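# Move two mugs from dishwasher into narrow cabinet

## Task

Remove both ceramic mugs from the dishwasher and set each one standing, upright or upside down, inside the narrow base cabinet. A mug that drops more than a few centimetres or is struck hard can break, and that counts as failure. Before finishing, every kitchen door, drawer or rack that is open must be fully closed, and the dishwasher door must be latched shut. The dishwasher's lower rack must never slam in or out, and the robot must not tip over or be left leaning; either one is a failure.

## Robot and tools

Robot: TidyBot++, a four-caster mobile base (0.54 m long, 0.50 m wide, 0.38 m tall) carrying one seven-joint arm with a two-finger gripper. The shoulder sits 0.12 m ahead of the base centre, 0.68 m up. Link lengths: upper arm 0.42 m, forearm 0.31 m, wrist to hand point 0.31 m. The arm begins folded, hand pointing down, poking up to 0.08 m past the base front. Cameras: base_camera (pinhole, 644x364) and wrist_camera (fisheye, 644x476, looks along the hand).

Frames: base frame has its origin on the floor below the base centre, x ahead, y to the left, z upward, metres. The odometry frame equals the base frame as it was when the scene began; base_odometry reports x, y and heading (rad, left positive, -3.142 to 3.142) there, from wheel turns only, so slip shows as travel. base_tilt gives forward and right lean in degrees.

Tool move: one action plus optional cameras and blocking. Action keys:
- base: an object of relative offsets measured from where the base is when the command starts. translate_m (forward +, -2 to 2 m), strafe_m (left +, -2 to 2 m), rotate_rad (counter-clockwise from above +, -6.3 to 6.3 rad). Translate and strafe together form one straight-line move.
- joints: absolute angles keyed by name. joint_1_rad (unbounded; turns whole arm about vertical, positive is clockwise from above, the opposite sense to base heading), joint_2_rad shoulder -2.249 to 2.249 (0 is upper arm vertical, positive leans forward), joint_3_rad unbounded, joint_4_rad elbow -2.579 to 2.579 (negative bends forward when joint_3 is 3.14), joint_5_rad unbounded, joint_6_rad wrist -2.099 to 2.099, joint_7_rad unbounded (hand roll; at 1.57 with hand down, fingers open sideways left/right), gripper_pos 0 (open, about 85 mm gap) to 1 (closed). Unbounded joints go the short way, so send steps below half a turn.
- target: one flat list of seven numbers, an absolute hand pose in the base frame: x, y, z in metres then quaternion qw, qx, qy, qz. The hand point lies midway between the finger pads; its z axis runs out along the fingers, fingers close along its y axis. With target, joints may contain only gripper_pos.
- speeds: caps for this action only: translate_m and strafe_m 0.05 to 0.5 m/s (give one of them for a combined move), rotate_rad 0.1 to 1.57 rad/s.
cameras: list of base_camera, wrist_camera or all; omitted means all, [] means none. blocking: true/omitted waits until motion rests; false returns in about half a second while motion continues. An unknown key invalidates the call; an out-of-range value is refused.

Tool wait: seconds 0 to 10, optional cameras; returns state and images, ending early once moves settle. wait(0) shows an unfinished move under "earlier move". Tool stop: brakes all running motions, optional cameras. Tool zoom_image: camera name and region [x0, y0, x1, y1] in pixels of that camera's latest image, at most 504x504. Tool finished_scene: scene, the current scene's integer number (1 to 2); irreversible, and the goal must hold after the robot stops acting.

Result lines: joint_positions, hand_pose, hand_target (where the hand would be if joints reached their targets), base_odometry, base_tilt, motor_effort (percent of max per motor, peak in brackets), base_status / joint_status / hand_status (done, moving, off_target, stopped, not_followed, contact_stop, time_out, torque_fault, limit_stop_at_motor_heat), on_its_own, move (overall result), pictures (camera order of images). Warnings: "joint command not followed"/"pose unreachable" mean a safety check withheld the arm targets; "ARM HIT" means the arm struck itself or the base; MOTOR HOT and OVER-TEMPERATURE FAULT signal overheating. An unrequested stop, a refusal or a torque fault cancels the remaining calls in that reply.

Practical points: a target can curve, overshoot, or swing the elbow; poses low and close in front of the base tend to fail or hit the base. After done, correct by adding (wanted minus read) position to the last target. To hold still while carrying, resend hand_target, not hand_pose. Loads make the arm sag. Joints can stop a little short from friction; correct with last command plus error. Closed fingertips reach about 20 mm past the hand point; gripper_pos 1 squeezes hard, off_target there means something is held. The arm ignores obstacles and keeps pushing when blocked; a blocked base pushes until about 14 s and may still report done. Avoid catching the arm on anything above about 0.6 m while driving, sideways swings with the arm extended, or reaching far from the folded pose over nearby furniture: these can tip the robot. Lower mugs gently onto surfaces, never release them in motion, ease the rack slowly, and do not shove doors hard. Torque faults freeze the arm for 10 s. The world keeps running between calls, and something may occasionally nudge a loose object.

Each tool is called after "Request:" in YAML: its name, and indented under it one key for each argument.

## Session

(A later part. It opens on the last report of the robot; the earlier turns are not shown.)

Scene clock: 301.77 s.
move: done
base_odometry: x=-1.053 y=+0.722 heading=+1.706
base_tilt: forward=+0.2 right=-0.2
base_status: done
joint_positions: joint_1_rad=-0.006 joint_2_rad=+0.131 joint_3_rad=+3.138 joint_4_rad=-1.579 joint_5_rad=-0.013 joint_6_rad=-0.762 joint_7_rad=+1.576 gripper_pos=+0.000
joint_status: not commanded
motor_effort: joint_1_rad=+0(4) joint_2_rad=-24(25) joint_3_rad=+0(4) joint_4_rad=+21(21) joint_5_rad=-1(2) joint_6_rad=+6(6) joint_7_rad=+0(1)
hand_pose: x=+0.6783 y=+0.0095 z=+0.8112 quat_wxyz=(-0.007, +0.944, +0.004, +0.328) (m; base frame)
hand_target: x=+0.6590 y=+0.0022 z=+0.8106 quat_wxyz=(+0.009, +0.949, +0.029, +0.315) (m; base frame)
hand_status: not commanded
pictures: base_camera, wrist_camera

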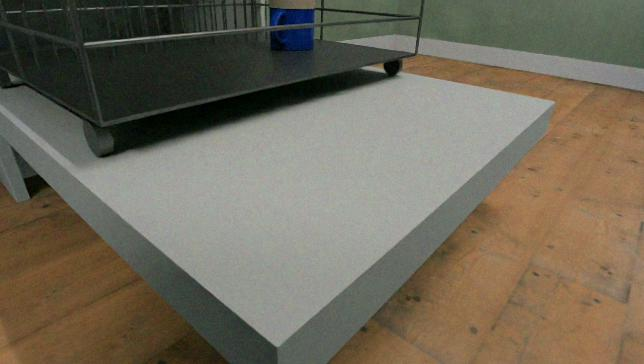

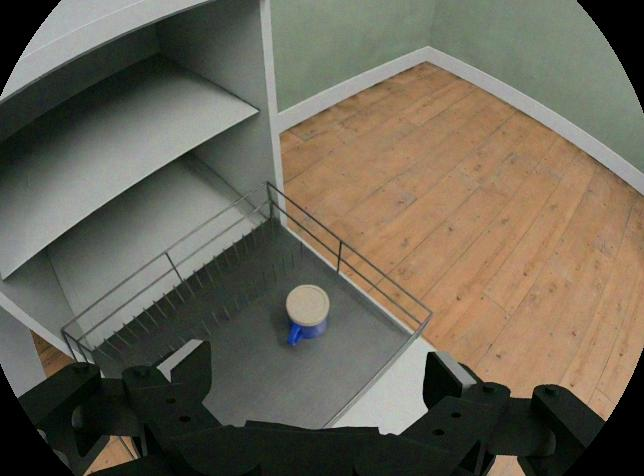

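Request:
move:
  base: {"strafe_m": 0.016}
  speeds: {"strafe_m": 0.1}
  joints: {"joint_2_rad":0.965,"joint_4_rad":-1.62,"joint_6_rad":0.22}

Scene clock: 306.80 s.
move: done
base_odometry: x=-1.069 y=+0.719 heading=+1.706
base_tilt: forward=+0.2 right=-0.2
base_status: done
joint_positions: joint_1_rad=-0.007 joint_2_rad=+0.969 joint_3_rad=+3.138 joint_4_rad=-1.604 joint_5_rad=-0.013 joint_6_rad=+0.184 joint_7_rad=+1.576 gripper_pos=+0.000
joint_status: all done
motor_effort: joint_1_rad=+0(3) joint_2_rad=-42(45) joint_3_rad=-1(3) joint_4_rad=+13(21) joint_5_rad=-1(1) joint_6_rad=+7(7) joint_7_rad=+0(1)
hand_pose: x=+0.8479 y=+0.0079 z=+0.4282 quat_wxyz=(-0.003, +0.930, +0.000, +0.368) (m; base frame)
hand_target: x=+0.8491 y=+0.0024 z=+0.4325 quat_wxyz=(+0.010, +0.925, +0.028, +0.378) (m; base frame)
hand_status: not commanded
pictures: base_camera, wrist_camera

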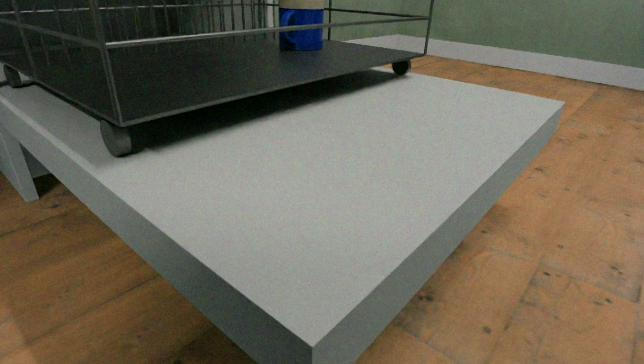

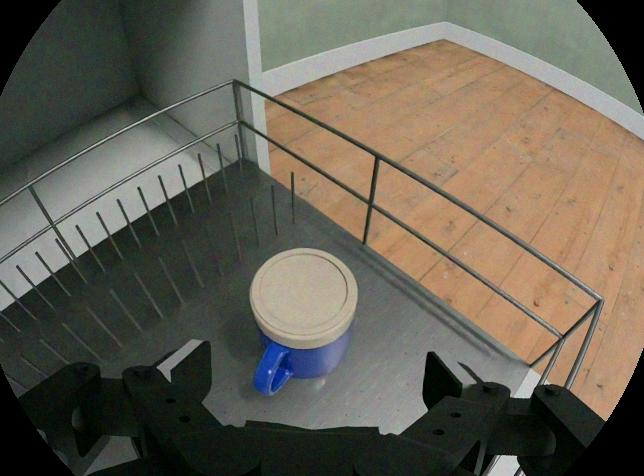

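Request:
move:
  base: {"strafe_m": 0.009}
  speeds: {"strafe_m": 0.05}
  cameras: []

Request:
move:
  joints: {"joint_2_rad":1.165,"joint_4_rad":-1.393,"joint_6_rad":0.19}
  cameras: ["wrist_camera"]

Scene clock: 310.53 s.
move: done
base_odometry: x=-1.078 y=+0.718 heading=+1.706
base_tilt: forward=+0.3 right=-0.2
base_status: done
joint_positions: joint_1_rad=-0.006 joint_2_rad=+0.969 joint_3_rad=+3.138 joint_4_rad=-1.604 joint_5_rad=-0.013 joint_6_rad=+0.186 joint_7_rad=+1.576 gripper_pos=+0.000
joint_status: not commanded
motor_effort: joint_1_rad=+0(4) joint_2_rad=-42(42) joint_3_rad=-1(2) joint_4_rad=+13(14) joint_5_rad=-1(1) joint_6_rad=+6(7) joint_7_rad=+0(1)
hand_pose: x=+0.8484 y=+0.0078 z=+0.4287 quat_wxyz=(-0.003, +0.930, +0.000, +0.369) (m; base frame)
hand_target: x=+0.8491 y=+0.0024 z=+0.4325 quat_wxyz=(+0.010, +0.925, +0.028, +0.378) (m; base frame)
hand_status: not commanded
pictures: none
No camera images: "cameras" was empty.

Scene clock: 312.07 s.
move: done
base_odometry: x=-1.078 y=+0.718 heading=+1.706
base_tilt: forward=+0.3 right=-0.2
base_status: not commanded
joint_positions: joint_1_rad=-0.006 joint_2_rad=+1.175 joint_3_rad=+3.138 joint_4_rad=-1.412 joint_5_rad=-0.013 joint_6_rad=+0.186 joint_7_rad=+1.576 gripper_pos=+0.000
joint_status: all done
motor_effort: joint_1_rad=+0(1) joint_2_rad=-45(48) joint_3_rad=-1(1) joint_4_rad=+13(14) joint_5_rad=-1(1) joint_6_rad=+6(7) joint_7_rad=+0(1)
hand_pose: x=+0.8830 y=+0.0080 z=+0.3473 quat_wxyz=(-0.003, +0.932, -0.001, +0.362) (m; base frame)
hand_target: x=+0.8963 y=+0.0023 z=+0.3629 quat_wxyz=(+0.010, +0.926, +0.027, +0.377) (m; base frame)
hand_status: not commanded
pictures: wrist_camera

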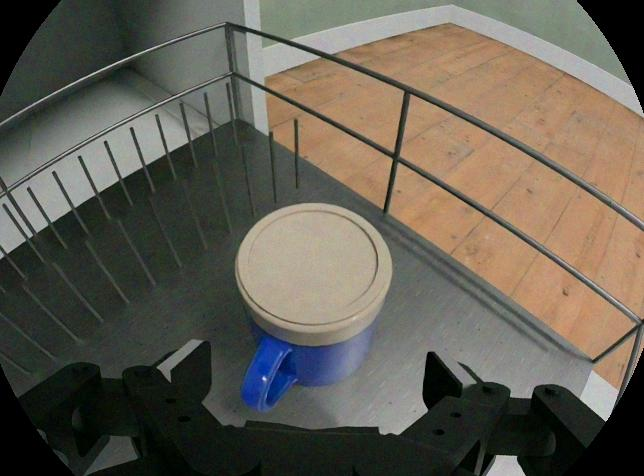

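Request:
move:
  joints: {"joint_2_rad":1.365,"joint_4_rad":-1.10,"joint_6_rad":0.09}
  cameras: ["wrist_camera"]

Scene clock: 314.60 s.
move: done
base_odometry: x=-1.078 y=+0.718 heading=+1.706
base_tilt: forward=+0.3 right=-0.2
base_status: not commanded
joint_positions: joint_1_rad=-0.006 joint_2_rad=+1.375 joint_3_rad=+3.138 joint_4_rad=-1.119 joint_5_rad=-0.013 joint_6_rad=+0.127 joint_7_rad=+1.576 gripper_pos=+0.000
joint_status: all done
motor_effort: joint_1_rad=+0(2) joint_2_rad=-49(51) joint_3_rad=-1(1) joint_4_rad=+15(15) joint_5_rad=-1(1) joint_6_rad=+6(7) joint_7_rad=+0(1)
hand_pose: x=+0.9395 y=+0.0083 z=+0.2911 quat_wxyz=(-0.004, +0.926, -0.001, +0.378) (m; base frame)
hand_target: x=+0.9436 y=+0.0022 z=+0.2985 quat_wxyz=(+0.010, +0.927, +0.027, +0.374) (m; base frame)
hand_status: not commanded
pictures: wrist_camera

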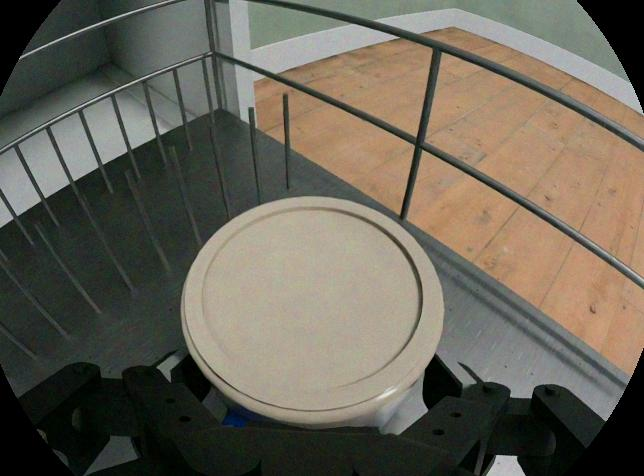

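Request:
move:
  joints: {"gripper_pos":0.35}
  cameras: ["wrist_camera"]

Scene clock: 315.87 s.
move: off_target
base_odometry: x=-1.078 y=+0.718 heading=+1.706
base_tilt: forward=+0.3 right=-0.2
base_status: not commanded
joint_positions: joint_1_rad=-0.006 joint_2_rad=+1.374 joint_3_rad=+3.138 joint_4_rad=-1.116 joint_5_rad=-0.013 joint_6_rad=+0.126 joint_7_rad=+1.576 gripper_pos=+0.137
joint_status: gripper_pos off_target (ended at +0.137, target +0.350)
motor_effort: joint_1_rad=+0(3) joint_2_rad=-47(51) joint_3_rad=-1(1) joint_4_rad=+14(15) joint_5_rad=-1(1) joint_6_rad=+6(7) joint_7_rad=+0(1)
hand_pose: x=+0.9406 y=+0.0083 z=+0.2924 quat_wxyz=(-0.004, +0.925, -0.001, +0.379) (m; base frame)
hand_target: x=+0.9436 y=+0.0022 z=+0.2985 quat_wxyz=(+0.010, +0.927, +0.027, +0.374) (m; base frame)
hand_status: not commanded
pictures: wrist_camera

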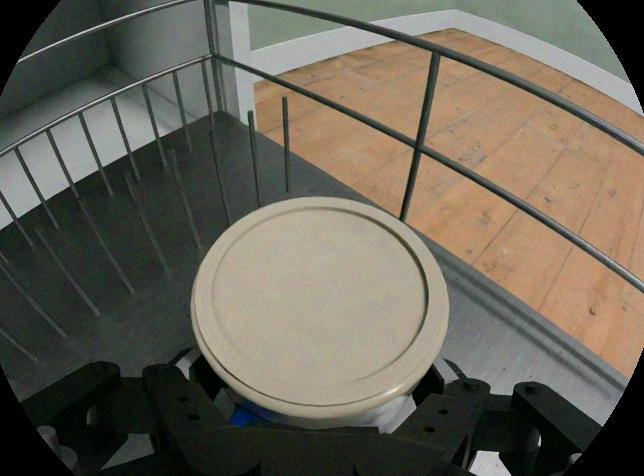

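Request:
move:
  joints: {"joint_2_rad":1.20,"joint_4_rad":-1.195,"joint_6_rad":0.10}
  cameras: ["wrist_camera"]

Request:
move:
  joints: {"joint_2_rad":0.96,"joint_4_rad":-1.25,"joint_6_rad":-0.1}

Scene clock: 319.20 s.
move: off_target
base_odometry: x=-1.078 y=+0.718 heading=+1.706
base_tilt: forward=+0.3 right=-0.2
base_status: not commanded
joint_positions: joint_1_rad=-0.006 joint_2_rad=+1.264 joint_3_rad=+3.138 joint_4_rad=-1.193 joint_5_rad=-0.013 joint_6_rad=+0.116 joint_7_rad=+1.576 gripper_pos=+0.137
joint_status: joint_2_rad off_target (ended at +1.264, target +1.200); the others done
motor_effort: joint_1_rad=+0(0) joint_2_rad=-53(56) joint_3_rad=-1(1) joint_4_rad=+17(18) joint_5_rad=-1(1) joint_6_rad=+8(9) joint_7_rad=+0(1)
hand_pose: x=+0.9426 y=+0.0085 z=+0.3490 quat_wxyz=(-0.004, +0.921, -0.001, +0.390) (m; base frame)
hand_target: x=+0.9578 y=+0.0023 z=+0.3973 quat_wxyz=(+0.011, +0.911, +0.027, +0.411) (m; base frame)
hand_status: not commanded
pictures: wrist_camera

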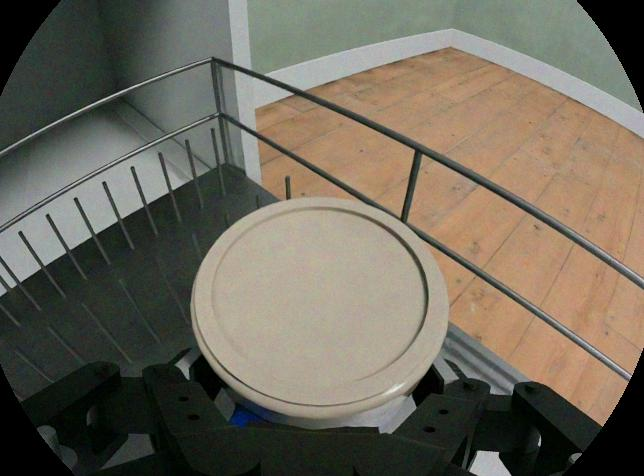

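Scene clock: 320.87 s.
move: off_target
base_odometry: x=-1.078 y=+0.718 heading=+1.706
base_tilt: forward=+0.3 right=-0.2
base_status: not commanded
joint_positions: joint_1_rad=-0.006 joint_2_rad=+1.007 joint_3_rad=+3.138 joint_4_rad=-1.248 joint_5_rad=-0.013 joint_6_rad=-0.076 joint_7_rad=+1.576 gripper_pos=+0.137
joint_status: joint_2_rad off_target (ended at +1.007, target +0.960); the others done
motor_effort: joint_1_rad=+0(0) joint_2_rad=-51(57) joint_3_rad=-1(1) joint_4_rad=+20(21) joint_5_rad=-1(1) joint_6_rad=+9(10) joint_7_rad=+0(1)
hand_pose: x=+0.9438 y=+0.0094 z=+0.4933 quat_wxyz=(-0.005, +0.919, +0.000, +0.394) (m; base frame)
hand_target: x=+0.9460 y=+0.0023 z=+0.5259 quat_wxyz=(+0.011, +0.914, +0.027, +0.404) (m; base frame)
hand_status: not commanded
pictures: base_camera, wrist_camera

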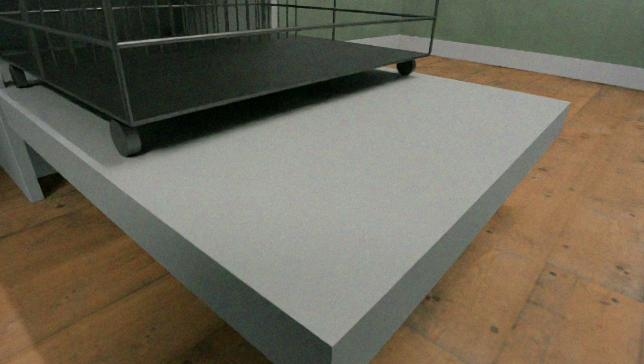

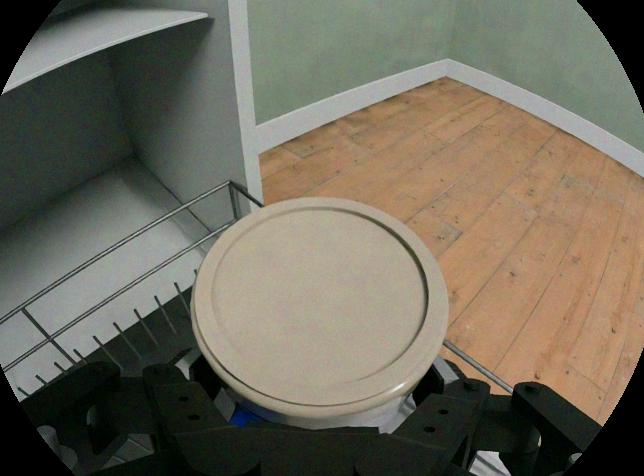

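Request:
move:
  joints: {"joint_2_rad":-0.13,"joint_4_rad":-2.276,"joint_6_rad":-0.2}
  base: {"translate_m":-0.04}
  cameras: ["base_camera"]

Request:
move:
  base: {"strafe_m":-0.3}
  speeds: {"strafe_m":0.25}
  cameras: []

Request:
move:
  base: {"rotate_rad":-0.815}
  speeds: {"rotate_rad":0.6}

Scene clock: 328.33 s.
move: off_target
base_odometry: x=-1.073 y=+0.678 heading=+1.706
base_tilt: forward=+0.2 right=-0.2
base_status: done
joint_positions: joint_1_rad=-0.006 joint_2_rad=-0.086 joint_3_rad=+3.138 joint_4_rad=-2.272 joint_5_rad=-0.013 joint_6_rad=-0.175 joint_7_rad=+1.576 gripper_pos=+0.137
joint_status: joint_2_rad off_target (ended at -0.086, target -0.130); the others done
motor_effort: joint_1_rad=+0(1) joint_2_rad=-15(54) joint_3_rad=+0(2) joint_4_rad=+21(22) joint_5_rad=-1(1) joint_6_rad=+8(9) joint_7_rad=+0(1)
hand_pose: x=+0.5586 y=+0.0066 z=+0.6985 quat_wxyz=(-0.004, +0.925, +0.002, +0.380) (m; base frame)
hand_target: x=+0.5506 y=+0.0020 z=+0.7101 quat_wxyz=(+0.011, +0.921, +0.028, +0.387) (m; base frame)
hand_status: not commanded
pictures: base_camera

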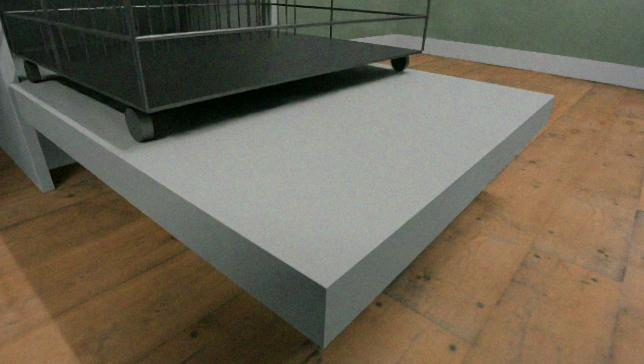

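Scene clock: 330.40 s.
move: done
base_odometry: x=-0.775 y=+0.719 heading=+1.706
base_tilt: forward=+0.3 right=-0.2
base_status: done
joint_positions: joint_1_rad=-0.006 joint_2_rad=-0.086 joint_3_rad=+3.138 joint_4_rad=-2.272 joint_5_rad=-0.013 joint_6_rad=-0.176 joint_7_rad=+1.576 gripper_pos=+0.137
joint_status: not commanded
motor_effort: joint_1_rad=+0(2) joint_2_rad=-15(16) joint_3_rad=+0(2) joint_4_rad=+21(21) joint_5_rad=-1(1) joint_6_rad=+8(9) joint_7_rad=-1(1)
hand_pose: x=+0.5585 y=+0.0066 z=+0.6986 quat_wxyz=(-0.004, +0.925, +0.002, +0.380) (m; base frame)
hand_target: x=+0.5506 y=+0.0020 z=+0.7101 quat_wxyz=(+0.011, +0.921, +0.028, +0.387) (m; base frame)
hand_status: not commanded
pictures: none
No camera images: "cameras" was empty.

Scene clock: 332.43 s.
move: done
base_odometry: x=-0.775 y=+0.719 heading=+0.891
base_tilt: forward=+0.3 right=-0.2
base_status: done
joint_positions: joint_1_rad=-0.006 joint_2_rad=-0.086 joint_3_rad=+3.138 joint_4_rad=-2.272 joint_5_rad=-0.013 joint_6_rad=-0.176 joint_7_rad=+1.576 gripper_pos=+0.137
joint_status: not commanded
motor_effort: joint_1_rad=+0(2) joint_2_rad=-16(16) joint_3_rad=+0(2) joint_4_rad=+21(21) joint_5_rad=-1(1) joint_6_rad=+8(9) joint_7_rad=+0(1)
hand_pose: x=+0.5585 y=+0.0066 z=+0.6986 quat_wxyz=(-0.004, +0.925, +0.002, +0.380) (m; base frame)
hand_target: x=+0.5506 y=+0.0020 z=+0.7101 quat_wxyz=(+0.011, +0.921, +0.028, +0.387) (m; base frame)
hand_status: not commanded
pictures: base_camera, wrist_camera

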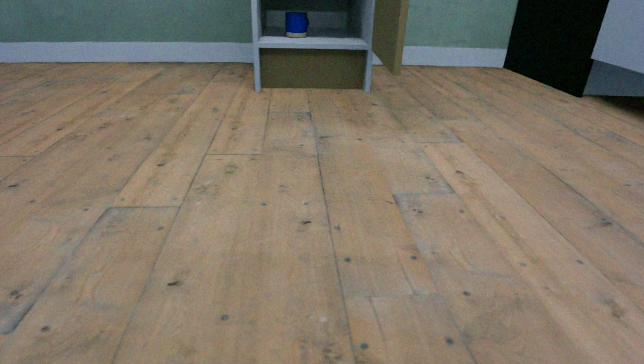

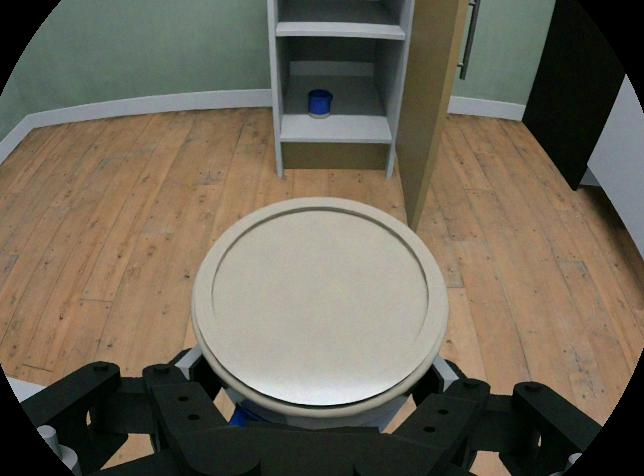

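Request:
move:
  base: {"strafe_m":-0.045,"translate_m":0.4}
  speeds: {"translate_m":0.3}
  cameras: []

Request:
move:
  joints: {"joint_1_rad":0,"joint_2_rad":0.6,"joint_4_rad":-1.9,"joint_6_rad":0.1}
  cameras: []

Request:
move:
  joints: {"joint_2_rad":1.225,"joint_4_rad":-1.5,"joint_6_rad":0.42}

Scene clock: 337.10 s.
move: done
base_odometry: x=-0.489 y=+1.001 heading=+0.891
base_tilt: forward=+0.3 right=-0.2
base_status: done
joint_positions: joint_1_rad=-0.006 joint_2_rad=-0.095 joint_3_rad=+3.138 joint_4_rad=-2.277 joint_5_rad=-0.013 joint_6_rad=-0.180 joint_7_rad=+1.576 gripper_pos=+0.137
joint_status: not commanded
motor_effort: joint_1_rad=+0(1) joint_2_rad=-15(18) joint_3_rad=+0(1) joint_4_rad=+21(23) joint_5_rad=-1(1) joint_6_rad=+8(9) joint_7_rad=-1(1)
hand_pose: x=+0.5555 y=+0.0066 z=+0.6989 quat_wxyz=(-0.004, +0.925, +0.002, +0.380) (m; base frame)
hand_target: x=+0.5506 y=+0.0020 z=+0.7101 quat_wxyz=(+0.011, +0.921, +0.028, +0.387) (m; base frame)
hand_status: not commanded
pictures: none
No camera images: "cameras" was empty.

Scene clock: 339.10 s.
move: done
base_odometry: x=-0.489 y=+1.001 heading=+0.891
base_tilt: forward=+0.3 right=-0.2
base_status: not commanded
joint_positions: joint_1_rad=-0.006 joint_2_rad=+0.619 joint_3_rad=+3.138 joint_4_rad=-1.931 joint_5_rad=-0.013 joint_6_rad=+0.053 joint_7_rad=+1.576 gripper_pos=+0.137
joint_status: all done
motor_effort: joint_1_rad=+0(1) joint_2_rad=-36(38) joint_3_rad=-1(1) joint_4_rad=+14(21) joint_5_rad=-1(1) joint_6_rad=+7(9) joint_7_rad=+0(1)
hand_pose: x=+0.7256 y=+0.0074 z=+0.5149 quat_wxyz=(-0.003, +0.948, +0.001, +0.317) (m; base frame)
hand_target: x=+0.7550 y=+0.0023 z=+0.5477 quat_wxyz=(+0.010, +0.932, +0.028, +0.362) (m; base frame)
hand_status: not commanded
pictures: none
No camera images: "cameras" was empty.

Scene clock: 341.17 s.
move: done
base_odometry: x=-0.489 y=+1.001 heading=+0.891
base_tilt: forward=+0.3 right=-0.2
base_status: not commanded
joint_positions: joint_1_rad=-0.006 joint_2_rad=+1.258 joint_3_rad=+3.138 joint_4_rad=-1.528 joint_5_rad=-0.013 joint_6_rad=+0.373 joint_7_rad=+1.576 gripper_pos=+0.137
joint_status: all done
motor_effort: joint_1_rad=+0(0) joint_2_rad=-47(50) joint_3_rad=-1(1) joint_4_rad=+11(16) joint_5_rad=-1(1) joint_6_rad=+7(9) joint_7_rad=+0(1)
hand_pose: x=+0.8357 y=+0.0069 z=+0.2841 quat_wxyz=(-0.002, +0.935, -0.001, +0.356) (m; base frame)
hand_target: x=+0.8731 y=+0.0023 z=+0.3284 quat_wxyz=(+0.011, +0.913, +0.027, +0.406) (m; base frame)
hand_status: not commanded
pictures: base_camera, wrist_camera

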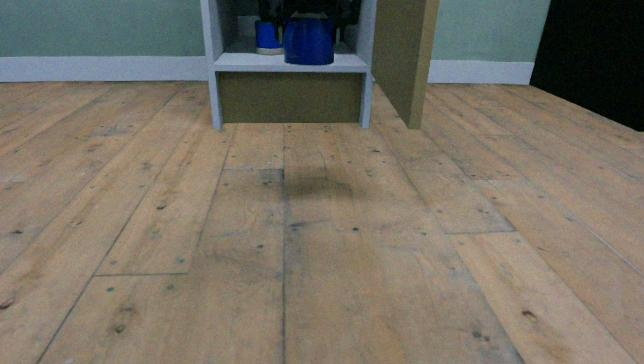

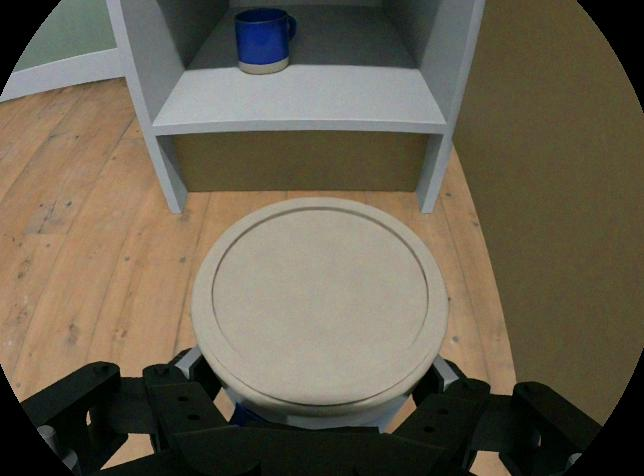

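Request:
move:
  base: {"strafe_m":-0.04}
  speeds: {"strafe_m":0.1}
  joints: {"joint_2_rad":1.22,"joint_4_rad":-1.48,"joint_6_rad":0.44}
  cameras: []

Request:
move:
  base: {"translate_m":0.26}
  speeds: {"translate_m":0.15}

Request:
zoom_image:
  camera: "base_camera"
  region: [200, 0, 440, 160]

Scene clock: 349.10 s.
move: done
base_odometry: x=-0.457 y=+0.976 heading=+0.891
base_tilt: forward=+0.3 right=-0.2
base_status: done
joint_positions: joint_1_rad=-0.002 joint_2_rad=+1.258 joint_3_rad=+3.138 joint_4_rad=-1.504 joint_5_rad=-0.013 joint_6_rad=+0.396 joint_7_rad=+1.576 gripper_pos=+0.137
joint_status: all done
motor_effort: joint_1_rad=+0(4) joint_2_rad=-48(50) joint_3_rad=-1(3) joint_4_rad=+12(13) joint_5_rad=-1(1) joint_6_rad=+8(9) joint_7_rad=-1(1)
hand_pose: x=+0.8535 y=+0.0035 z=+0.2968 quat_wxyz=(-0.001, +0.926, -0.003, +0.378) (m; base frame)
hand_target: x=+0.8887 y=+0.0023 z=+0.3443 quat_wxyz=(+0.012, +0.904, +0.027, +0.427) (m; base frame)
hand_status: not commanded
pictures: none
No camera images: "cameras" was empty.

Scene clock: 351.43 s.
move: done
base_odometry: x=-0.294 y=+1.179 heading=+0.891
base_tilt: forward=+0.3 right=-0.2
base_status: done
joint_positions: joint_1_rad=-0.002 joint_2_rad=+1.258 joint_3_rad=+3.138 joint_4_rad=-1.498 joint_5_rad=-0.013 joint_6_rad=+0.399 joint_7_rad=+1.576 gripper_pos=+0.137
joint_status: not commanded
motor_effort: joint_1_rad=+0(1) joint_2_rad=-48(50) joint_3_rad=-1(1) joint_4_rad=+12(14) joint_5_rad=-1(1) joint_6_rad=+9(9) joint_7_rad=+0(1)
hand_pose: x=+0.8574 y=+0.0035 z=+0.2995 quat_wxyz=(-0.001, +0.924, -0.003, +0.382) (m; base frame)
hand_target: x=+0.8887 y=+0.0023 z=+0.3443 quat_wxyz=(+0.012, +0.904, +0.027, +0.427) (m; base frame)
hand_status: not commanded
pictures: base_camera, wrist_camera

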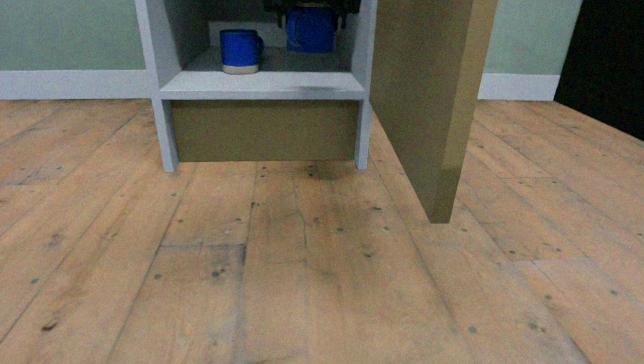

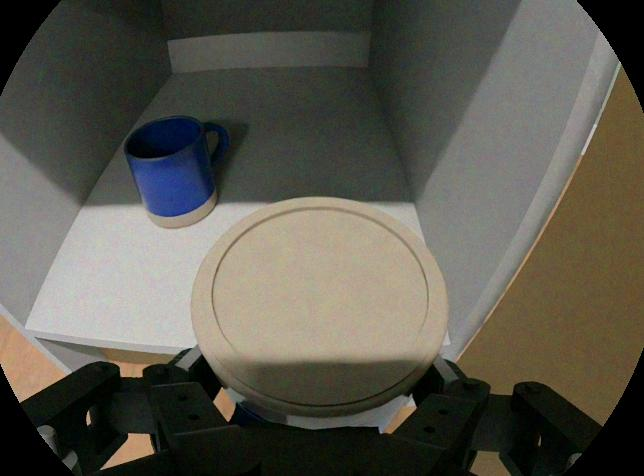

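Scaled by 2.100.

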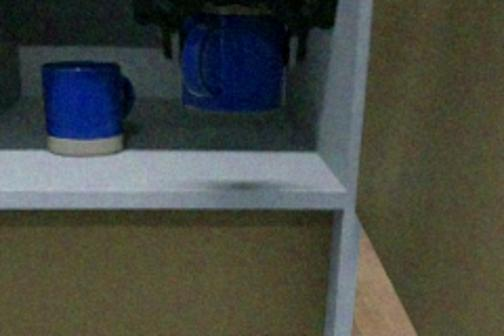

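Request:
move:
  base: {"translate_m":0.145,"strafe_m":0.01}
  speeds: {"translate_m":0.06}

Request:
zoom_image:
  camera: "base_camera"
  region: [160, 0, 400, 160]

Scene clock: 357.00 s.
move: done
base_odometry: x=-0.210 y=+1.298 heading=+0.890
base_tilt: forward=+0.3 right=-0.2
base_status: done
joint_positions: joint_1_rad=-0.002 joint_2_rad=+1.258 joint_3_rad=+3.138 joint_4_rad=-1.498 joint_5_rad=-0.013 joint_6_rad=+0.400 joint_7_rad=+1.576 gripper_pos=+0.137
joint_status: not commanded
motor_effort: joint_1_rad=+0(2) joint_2_rad=-48(49) joint_3_rad=-1(1) joint_4_rad=+12(14) joint_5_rad=-1(1) joint_6_rad=+8(9) joint_7_rad=+0(1)
hand_pose: x=+0.8577 y=+0.0035 z=+0.2998 quat_wxyz=(-0.001, +0.924, -0.003, +0.383) (m; base frame)
hand_target: x=+0.8887 y=+0.0023 z=+0.3443 quat_wxyz=(+0.012, +0.904, +0.027, +0.427) (m; base frame)
hand_status: not commanded
pictures: base_camera, wrist_camera

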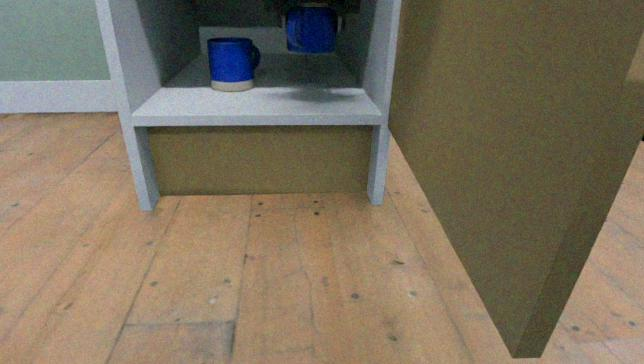

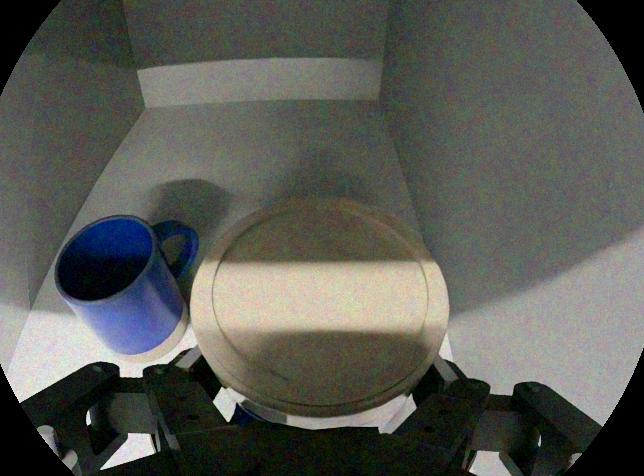

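Scaled by 2.100.

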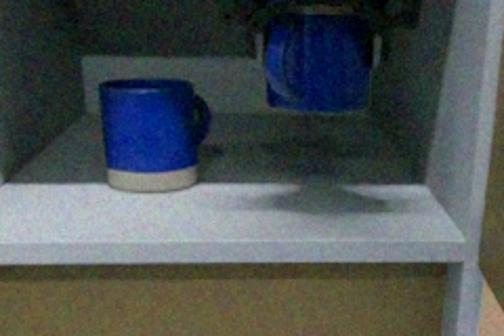

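Request:
move:
  joints: {"joint_2_rad":1.317,"joint_4_rad":-1.386,"joint_6_rad":0.429}
  cameras: ["base_camera"]

Request:
zoom_image:
  camera: "base_camera"
  region: [160, 0, 400, 160]

Scene clock: 360.30 s.
move: done
base_odometry: x=-0.210 y=+1.298 heading=+0.890
base_tilt: forward=+0.3 right=-0.2
base_status: not commanded
joint_positions: joint_1_rad=-0.002 joint_2_rad=+1.349 joint_3_rad=+3.138 joint_4_rad=-1.409 joint_5_rad=-0.013 joint_6_rad=+0.400 joint_7_rad=+1.576 gripper_pos=+0.137
joint_status: all done
motor_effort: joint_1_rad=+0(1) joint_2_rad=-49(52) joint_3_rad=-1(1) joint_4_rad=+12(13) joint_5_rad=-1(1) joint_6_rad=+8(9) joint_7_rad=+0(1)
hand_pose: x=+0.8666 y=+0.0035 z=+0.2621 quat_wxyz=(-0.001, +0.924, -0.003, +0.382) (m; base frame)
hand_target: x=+0.8972 y=+0.0023 z=+0.3016 quat_wxyz=(+0.012, +0.907, +0.027, +0.420) (m; base frame)
hand_status: not commanded
pictures: base_camera

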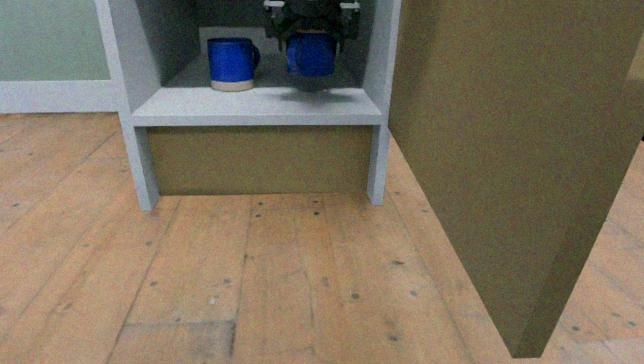

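Scaled by 2.100.

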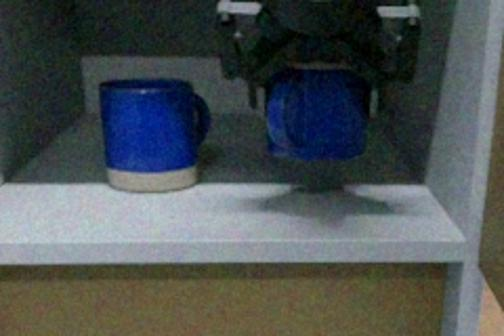

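Request:
move:
  joints: {"joint_2_rad":1.374,"joint_4_rad":-1.345,"joint_6_rad":0.444}
  cameras: ["base_camera"]

Request:
zoom_image:
  camera: "base_camera"
  region: [160, 0, 400, 160]

Scene clock: 363.77 s.
move: done
base_odometry: x=-0.210 y=+1.298 heading=+0.890
base_tilt: forward=+0.3 right=-0.2
base_status: not commanded
joint_positions: joint_1_rad=-0.002 joint_2_rad=+1.404 joint_3_rad=+3.138 joint_4_rad=-1.368 joint_5_rad=-0.013 joint_6_rad=+0.406 joint_7_rad=+1.576 gripper_pos=+0.137
joint_status: all done
motor_effort: joint_1_rad=+0(0) joint_2_rad=-49(51) joint_3_rad=-1(1) joint_4_rad=+11(14) joint_5_rad=-1(1) joint_6_rad=+8(9) joint_7_rad=-1(1)
hand_pose: x=+0.8656 y=+0.0034 z=+0.2365 quat_wxyz=(-0.001, +0.926, -0.003, +0.378) (m; base frame)
hand_target: x=+0.8978 y=+0.0022 z=+0.2759 quat_wxyz=(+0.012, +0.907, +0.027, +0.420) (m; base frame)
hand_status: not commanded
pictures: base_camera

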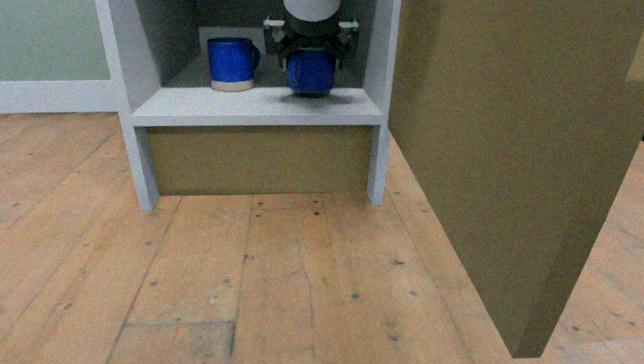

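Scaled by 2.100.

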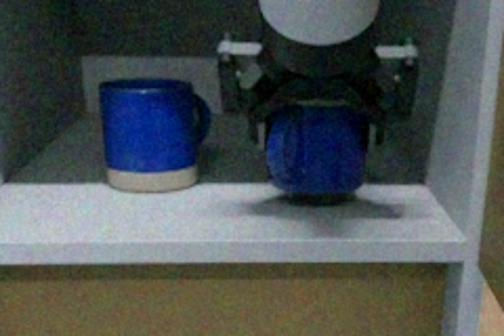

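Request:
move:
  joints: {"joint_2_rad":1.392,"joint_4_rad":-1.34,"joint_6_rad":0.46}
  cameras: ["base_camera"]

Request:
zoom_image:
  camera: "base_camera"
  region: [220, 20, 400, 140]

Request:
move:
  joints: {"joint_2_rad":1.41,"joint_4_rad":-1.335,"joint_6_rad":0.475}
  cameras: ["base_camera"]

Request:
zoom_image:
  camera: "base_camera"
  region: [220, 20, 400, 140]

Scene clock: 365.80 s.
move: done
base_odometry: x=-0.210 y=+1.298 heading=+0.890
base_tilt: forward=+0.3 right=-0.2
base_status: not commanded
joint_positions: joint_1_rad=-0.002 joint_2_rad=+1.417 joint_3_rad=+3.138 joint_4_rad=-1.365 joint_5_rad=-0.013 joint_6_rad=+0.420 joint_7_rad=+1.576 gripper_pos=+0.137
joint_status: all done
motor_effort: joint_1_rad=+0(0) joint_2_rad=-49(50) joint_3_rad=-1(1) joint_4_rad=+11(13) joint_5_rad=-1(1) joint_6_rad=+8(9) joint_7_rad=+0(1)
hand_pose: x=+0.8646 y=+0.0033 z=+0.2311 quat_wxyz=(-0.001, +0.925, -0.004, +0.380) (m; base frame)
hand_target: x=+0.8961 y=+0.0022 z=+0.2675 quat_wxyz=(+0.012, +0.907, +0.027, +0.421) (m; base frame)
hand_status: not commanded
pictures: base_camera

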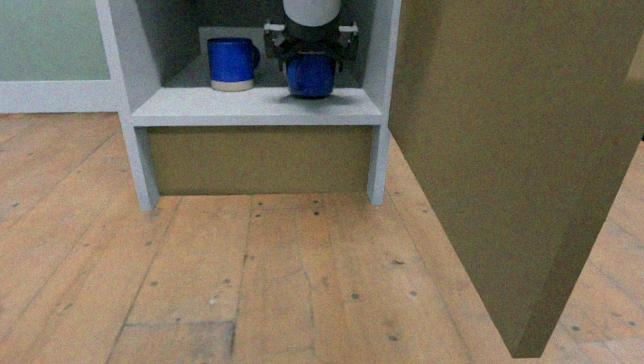

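Scaled by 2.800.

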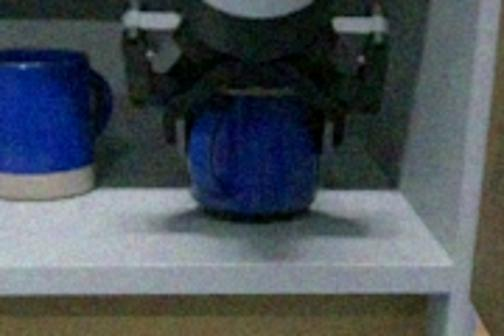

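Scene clock: 366.50 s.
move: done
base_odometry: x=-0.210 y=+1.298 heading=+0.890
base_tilt: forward=+0.3 right=-0.2
base_status: not commanded
joint_positions: joint_1_rad=-0.002 joint_2_rad=+1.434 joint_3_rad=+3.138 joint_4_rad=-1.360 joint_5_rad=-0.013 joint_6_rad=+0.434 joint_7_rad=+1.576 gripper_pos=+0.137
joint_status: all done
motor_effort: joint_1_rad=+0(0) joint_2_rad=-49(50) joint_3_rad=-1(1) joint_4_rad=+11(13) joint_5_rad=-1(1) joint_6_rad=+8(9) joint_7_rad=+0(1)
hand_pose: x=+0.8619 y=+0.0033 z=+0.2224 quat_wxyz=(-0.001, +0.925, -0.004, +0.381) (m; base frame)
hand_target: x=+0.8940 y=+0.0022 z=+0.2589 quat_wxyz=(+0.012, +0.906, +0.027, +0.422) (m; base frame)
hand_status: not commanded
pictures: base_camera

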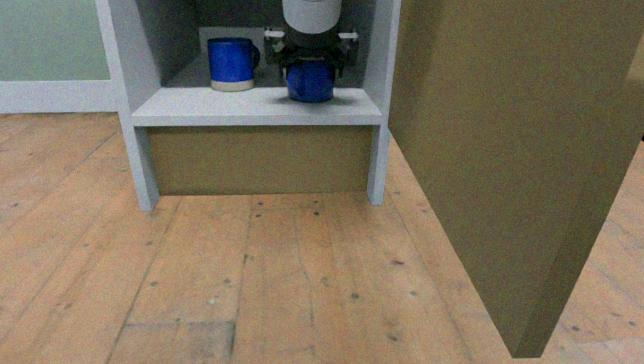

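Scaled by 2.800.

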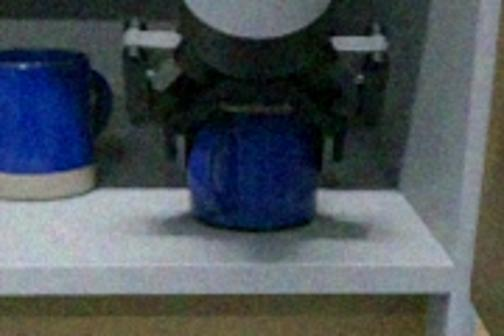

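Request:
move:
  joints: {"joint_2_rad":1.424,"joint_4_rad":-1.33,"joint_6_rad":0.49}
  cameras: ["base_camera"]

Request:
zoom_image:
  camera: "base_camera"
  region: [220, 20, 400, 140]

Request:
move:
  joints: {"joint_2_rad":1.438,"joint_4_rad":-1.325,"joint_6_rad":0.503}
  cameras: ["base_camera"]

Request:
zoom_image:
  camera: "base_camera"
  region: [220, 20, 400, 140]

Scene clock: 368.77 s.
move: done
base_odometry: x=-0.210 y=+1.298 heading=+0.890
base_tilt: forward=+0.3 right=-0.2
base_status: not commanded
joint_positions: joint_1_rad=-0.002 joint_2_rad=+1.446 joint_3_rad=+3.138 joint_4_rad=-1.355 joint_5_rad=-0.013 joint_6_rad=+0.449 joint_7_rad=+1.576 gripper_pos=+0.137
joint_status: all done
motor_effort: joint_1_rad=+0(0) joint_2_rad=-49(50) joint_3_rad=-1(1) joint_4_rad=+11(12) joint_5_rad=-1(1) joint_6_rad=+8(9) joint_7_rad=+0(1)
hand_pose: x=+0.8622 y=+0.0032 z=+0.2183 quat_wxyz=(-0.001, +0.923, -0.004, +0.384) (m; base frame)
hand_target: x=+0.8935 y=+0.0022 z=+0.2534 quat_wxyz=(+0.012, +0.905, +0.027, +0.425) (m; base frame)
hand_status: not commanded
pictures: base_camera

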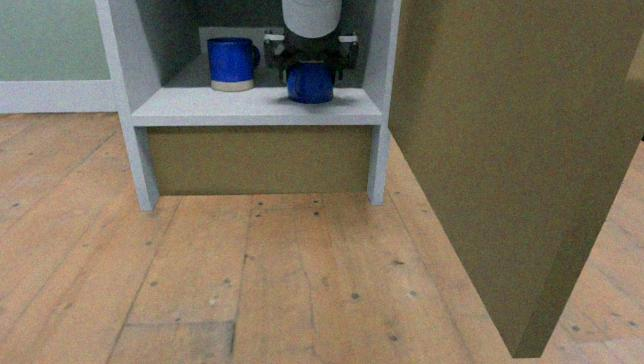

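Scaled by 2.800.

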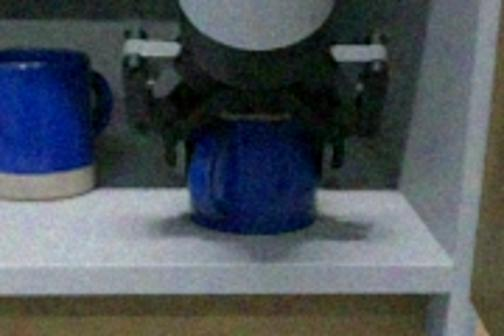

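Scene clock: 369.33 s.
move: done
base_odometry: x=-0.210 y=+1.298 heading=+0.890
base_tilt: forward=+0.3 right=-0.2
base_status: not commanded
joint_positions: joint_1_rad=-0.002 joint_2_rad=+1.453 joint_3_rad=+3.138 joint_4_rad=-1.350 joint_5_rad=-0.013 joint_6_rad=+0.464 joint_7_rad=+1.576 gripper_pos=+0.137
joint_status: all done
motor_effort: joint_1_rad=+0(0) joint_2_rad=-48(49) joint_3_rad=-1(1) joint_4_rad=+11(11) joint_5_rad=-1(1) joint_6_rad=+8(9) joint_7_rad=+0(1)
hand_pose: x=+0.8651 y=+0.0031 z=+0.2185 quat_wxyz=(-0.001, +0.921, -0.004, +0.391) (m; base frame)
hand_target: x=+0.8925 y=+0.0022 z=+0.2475 quat_wxyz=(+0.012, +0.904, +0.027, +0.426) (m; base frame)
hand_status: not commanded
pictures: base_camera

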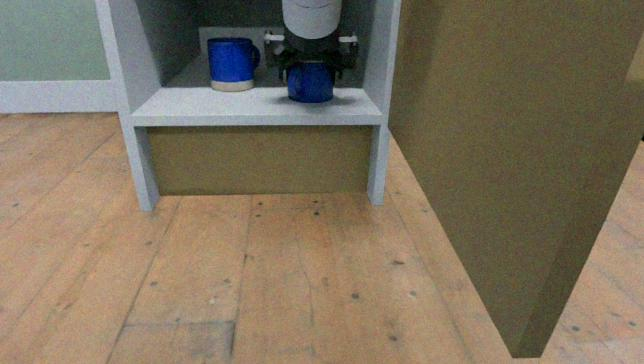

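Scaled by 2.800.

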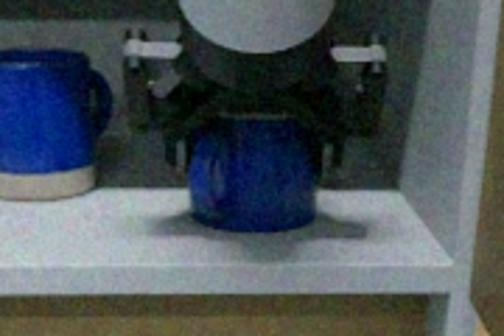

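Request:
move:
  joints: {"joint_2_rad":1.44,"joint_4_rad":-1.33,"joint_6_rad":0.48}
  cameras: []

Request:
move:
  joints: {"gripper_pos":0.0}

Request:
zoom_image:
  camera: "base_camera"
  region: [220, 20, 400, 140]

Scene clock: 370.90 s.
move: done
base_odometry: x=-0.210 y=+1.298 heading=+0.890
base_tilt: forward=+0.3 right=-0.2
base_status: not commanded
joint_positions: joint_1_rad=-0.002 joint_2_rad=+1.453 joint_3_rad=+3.138 joint_4_rad=-1.350 joint_5_rad=-0.013 joint_6_rad=+0.463 joint_7_rad=+1.576 gripper_pos=+0.137
joint_status: all done
motor_effort: joint_1_rad=+0(0) joint_2_rad=-46(48) joint_3_rad=-1(1) joint_4_rad=+11(11) joint_5_rad=-1(1) joint_6_rad=+7(8) joint_7_rad=+0(1)
hand_pose: x=+0.8650 y=+0.0031 z=+0.2183 quat_wxyz=(-0.001, +0.921, -0.004, +0.390) (m; base frame)
hand_target: x=+0.8845 y=+0.0022 z=+0.2387 quat_wxyz=(+0.011, +0.910, +0.027, +0.413) (m; base frame)
hand_status: not commanded
pictures: none
No camera images: "cameras" was empty.

Scene clock: 371.70 s.
move: done
base_odometry: x=-0.210 y=+1.298 heading=+0.890
base_tilt: forward=+0.3 right=-0.2
base_status: not commanded
joint_positions: joint_1_rad=-0.002 joint_2_rad=+1.454 joint_3_rad=+3.138 joint_4_rad=-1.347 joint_5_rad=-0.013 joint_6_rad=+0.463 joint_7_rad=+1.576 gripper_pos=+0.000
joint_status: all done
motor_effort: joint_1_rad=+0(0) joint_2_rad=-45(48) joint_3_rad=-1(1) joint_4_rad=+10(11) joint_5_rad=-1(1) joint_6_rad=+7(8) joint_7_rad=+0(1)
hand_pose: x=+0.8659 y=+0.0031 z=+0.2184 quat_wxyz=(-0.001, +0.920, -0.004, +0.391) (m; base frame)
hand_target: x=+0.8845 y=+0.0022 z=+0.2387 quat_wxyz=(+0.011, +0.910, +0.027, +0.413) (m; base frame)
hand_status: not commanded
pictures: base_camera, wrist_camera

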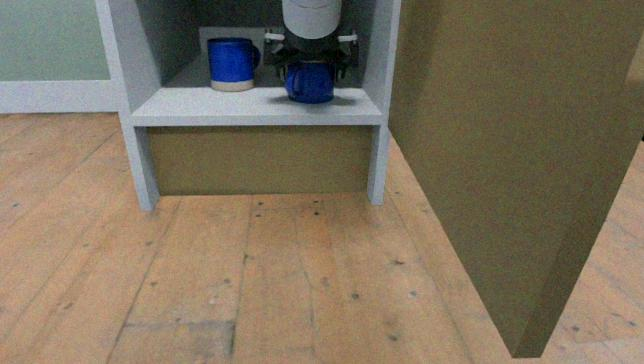

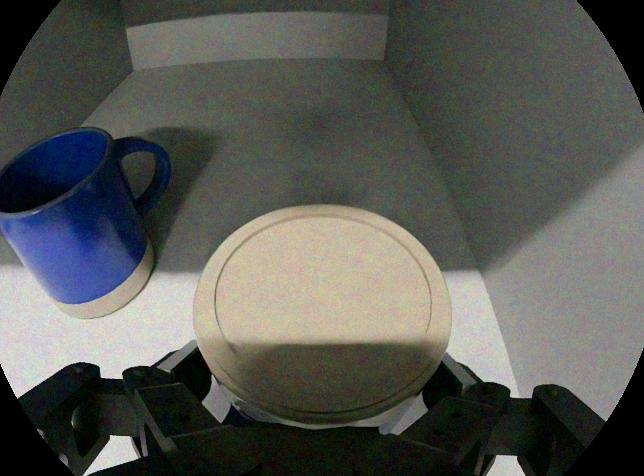

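Scaled by 2.800.

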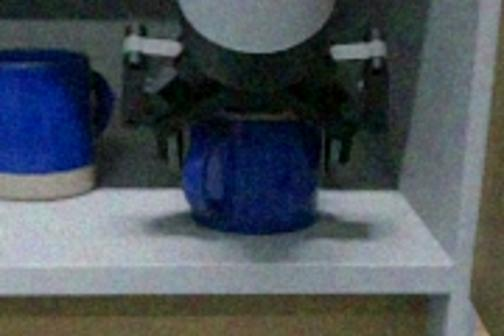

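Request:
move:
  joints: {"joint_2_rad":1.33,"joint_4_rad":-1.43,"joint_6_rad":0.45}
  cameras: ["wrist_camera"]

Request:
move:
  joints: {"joint_2_rad":1.23,"joint_4_rad":-1.51,"joint_6_rad":0.42}

Scene clock: 375.87 s.
move: done
base_odometry: x=-0.210 y=+1.298 heading=+0.890
base_tilt: forward=+0.3 right=-0.2
base_status: not commanded
joint_positions: joint_1_rad=-0.002 joint_2_rad=+1.367 joint_3_rad=+3.138 joint_4_rad=-1.416 joint_5_rad=-0.013 joint_6_rad=+0.463 joint_7_rad=+1.576 gripper_pos=+0.000
joint_status: all done
motor_effort: joint_1_rad=+0(1) joint_2_rad=-45(48) joint_3_rad=-1(1) joint_4_rad=+10(11) joint_5_rad=-1(1) joint_6_rad=+6(7) joint_7_rad=+0(1)
hand_pose: x=+0.8695 y=+0.0032 z=+0.2607 quat_wxyz=(-0.001, +0.917, -0.003, +0.400) (m; base frame)
hand_target: x=+0.8747 y=+0.0023 z=+0.2807 quat_wxyz=(+0.011, +0.914, +0.027, +0.404) (m; base frame)
hand_status: not commanded
pictures: wrist_camera

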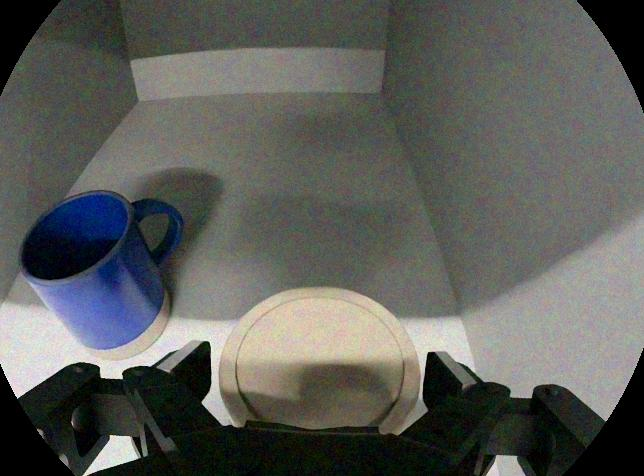

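Scene clock: 377.07 s.
move: done
base_odometry: x=-0.210 y=+1.298 heading=+0.890
base_tilt: forward=+0.3 right=-0.2
base_status: not commanded
joint_positions: joint_1_rad=-0.002 joint_2_rad=+1.267 joint_3_rad=+3.138 joint_4_rad=-1.494 joint_5_rad=-0.013 joint_6_rad=+0.452 joint_7_rad=+1.576 gripper_pos=+0.000
joint_status: all done
motor_effort: joint_1_rad=+0(1) joint_2_rad=-44(47) joint_3_rad=-1(1) joint_4_rad=+10(11) joint_5_rad=-1(1) joint_6_rad=+7(8) joint_7_rad=+0(1)
hand_pose: x=+0.8674 y=+0.0033 z=+0.3062 quat_wxyz=(-0.001, +0.915, -0.003, +0.404) (m; base frame)
hand_target: x=+0.8664 y=+0.0023 z=+0.3211 quat_wxyz=(+0.011, +0.916, +0.027, +0.399) (m; base frame)
hand_status: not commanded
pictures: base_camera, wrist_camera

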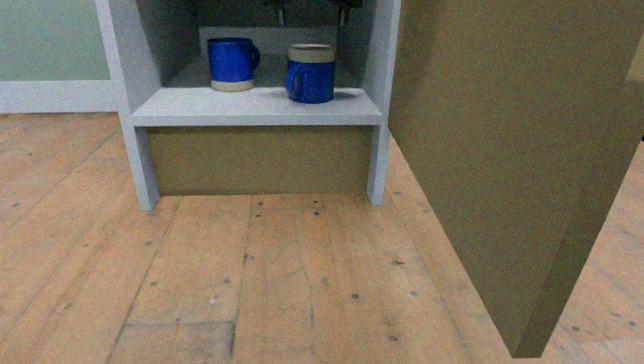

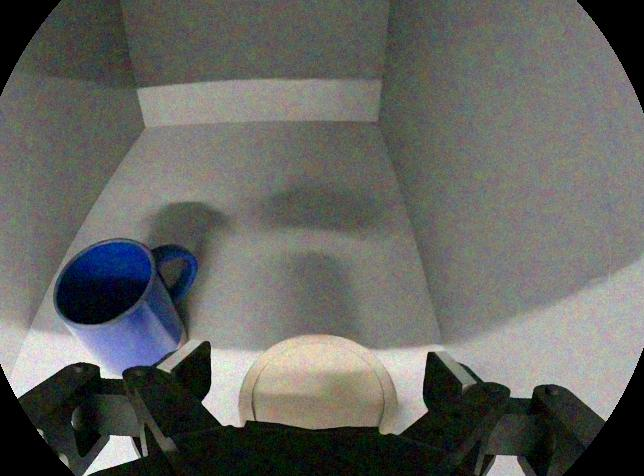

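Request:
move:
  base: {"translate_m":-0.45}
  speeds: {"translate_m":0.25}

Scene clock: 380.20 s.
move: done
base_odometry: x=-0.493 y=+0.948 heading=+0.890
base_tilt: forward=+0.3 right=-0.2
base_status: done
joint_positions: joint_1_rad=-0.002 joint_2_rad=+1.267 joint_3_rad=+3.138 joint_4_rad=-1.500 joint_5_rad=-0.013 joint_6_rad=+0.452 joint_7_rad=+1.576 gripper_pos=+0.000
joint_status: not commanded
motor_effort: joint_1_rad=+0(2) joint_2_rad=-44(45) joint_3_rad=-1(2) joint_4_rad=+11(12) joint_5_rad=-1(1) joint_6_rad=+6(7) joint_7_rad=+0(1)
hand_pose: x=+0.8645 y=+0.0033 z=+0.3043 quat_wxyz=(-0.001, +0.916, -0.003, +0.402) (m; base frame)
hand_target: x=+0.8664 y=+0.0023 z=+0.3211 quat_wxyz=(+0.011, +0.916, +0.027, +0.399) (m; base frame)
hand_status: not commanded
pictures: base_camera, wrist_camera

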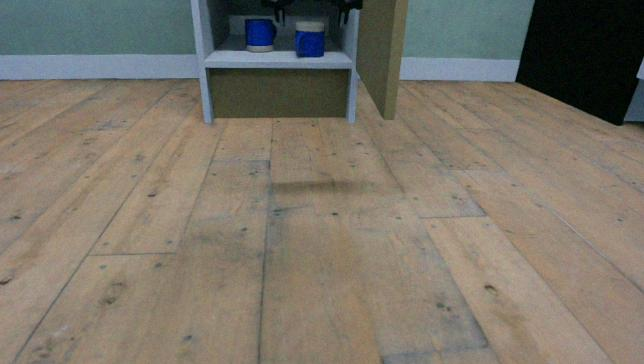

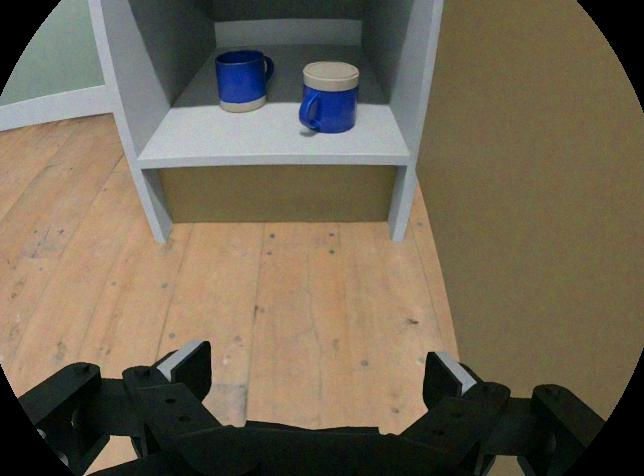

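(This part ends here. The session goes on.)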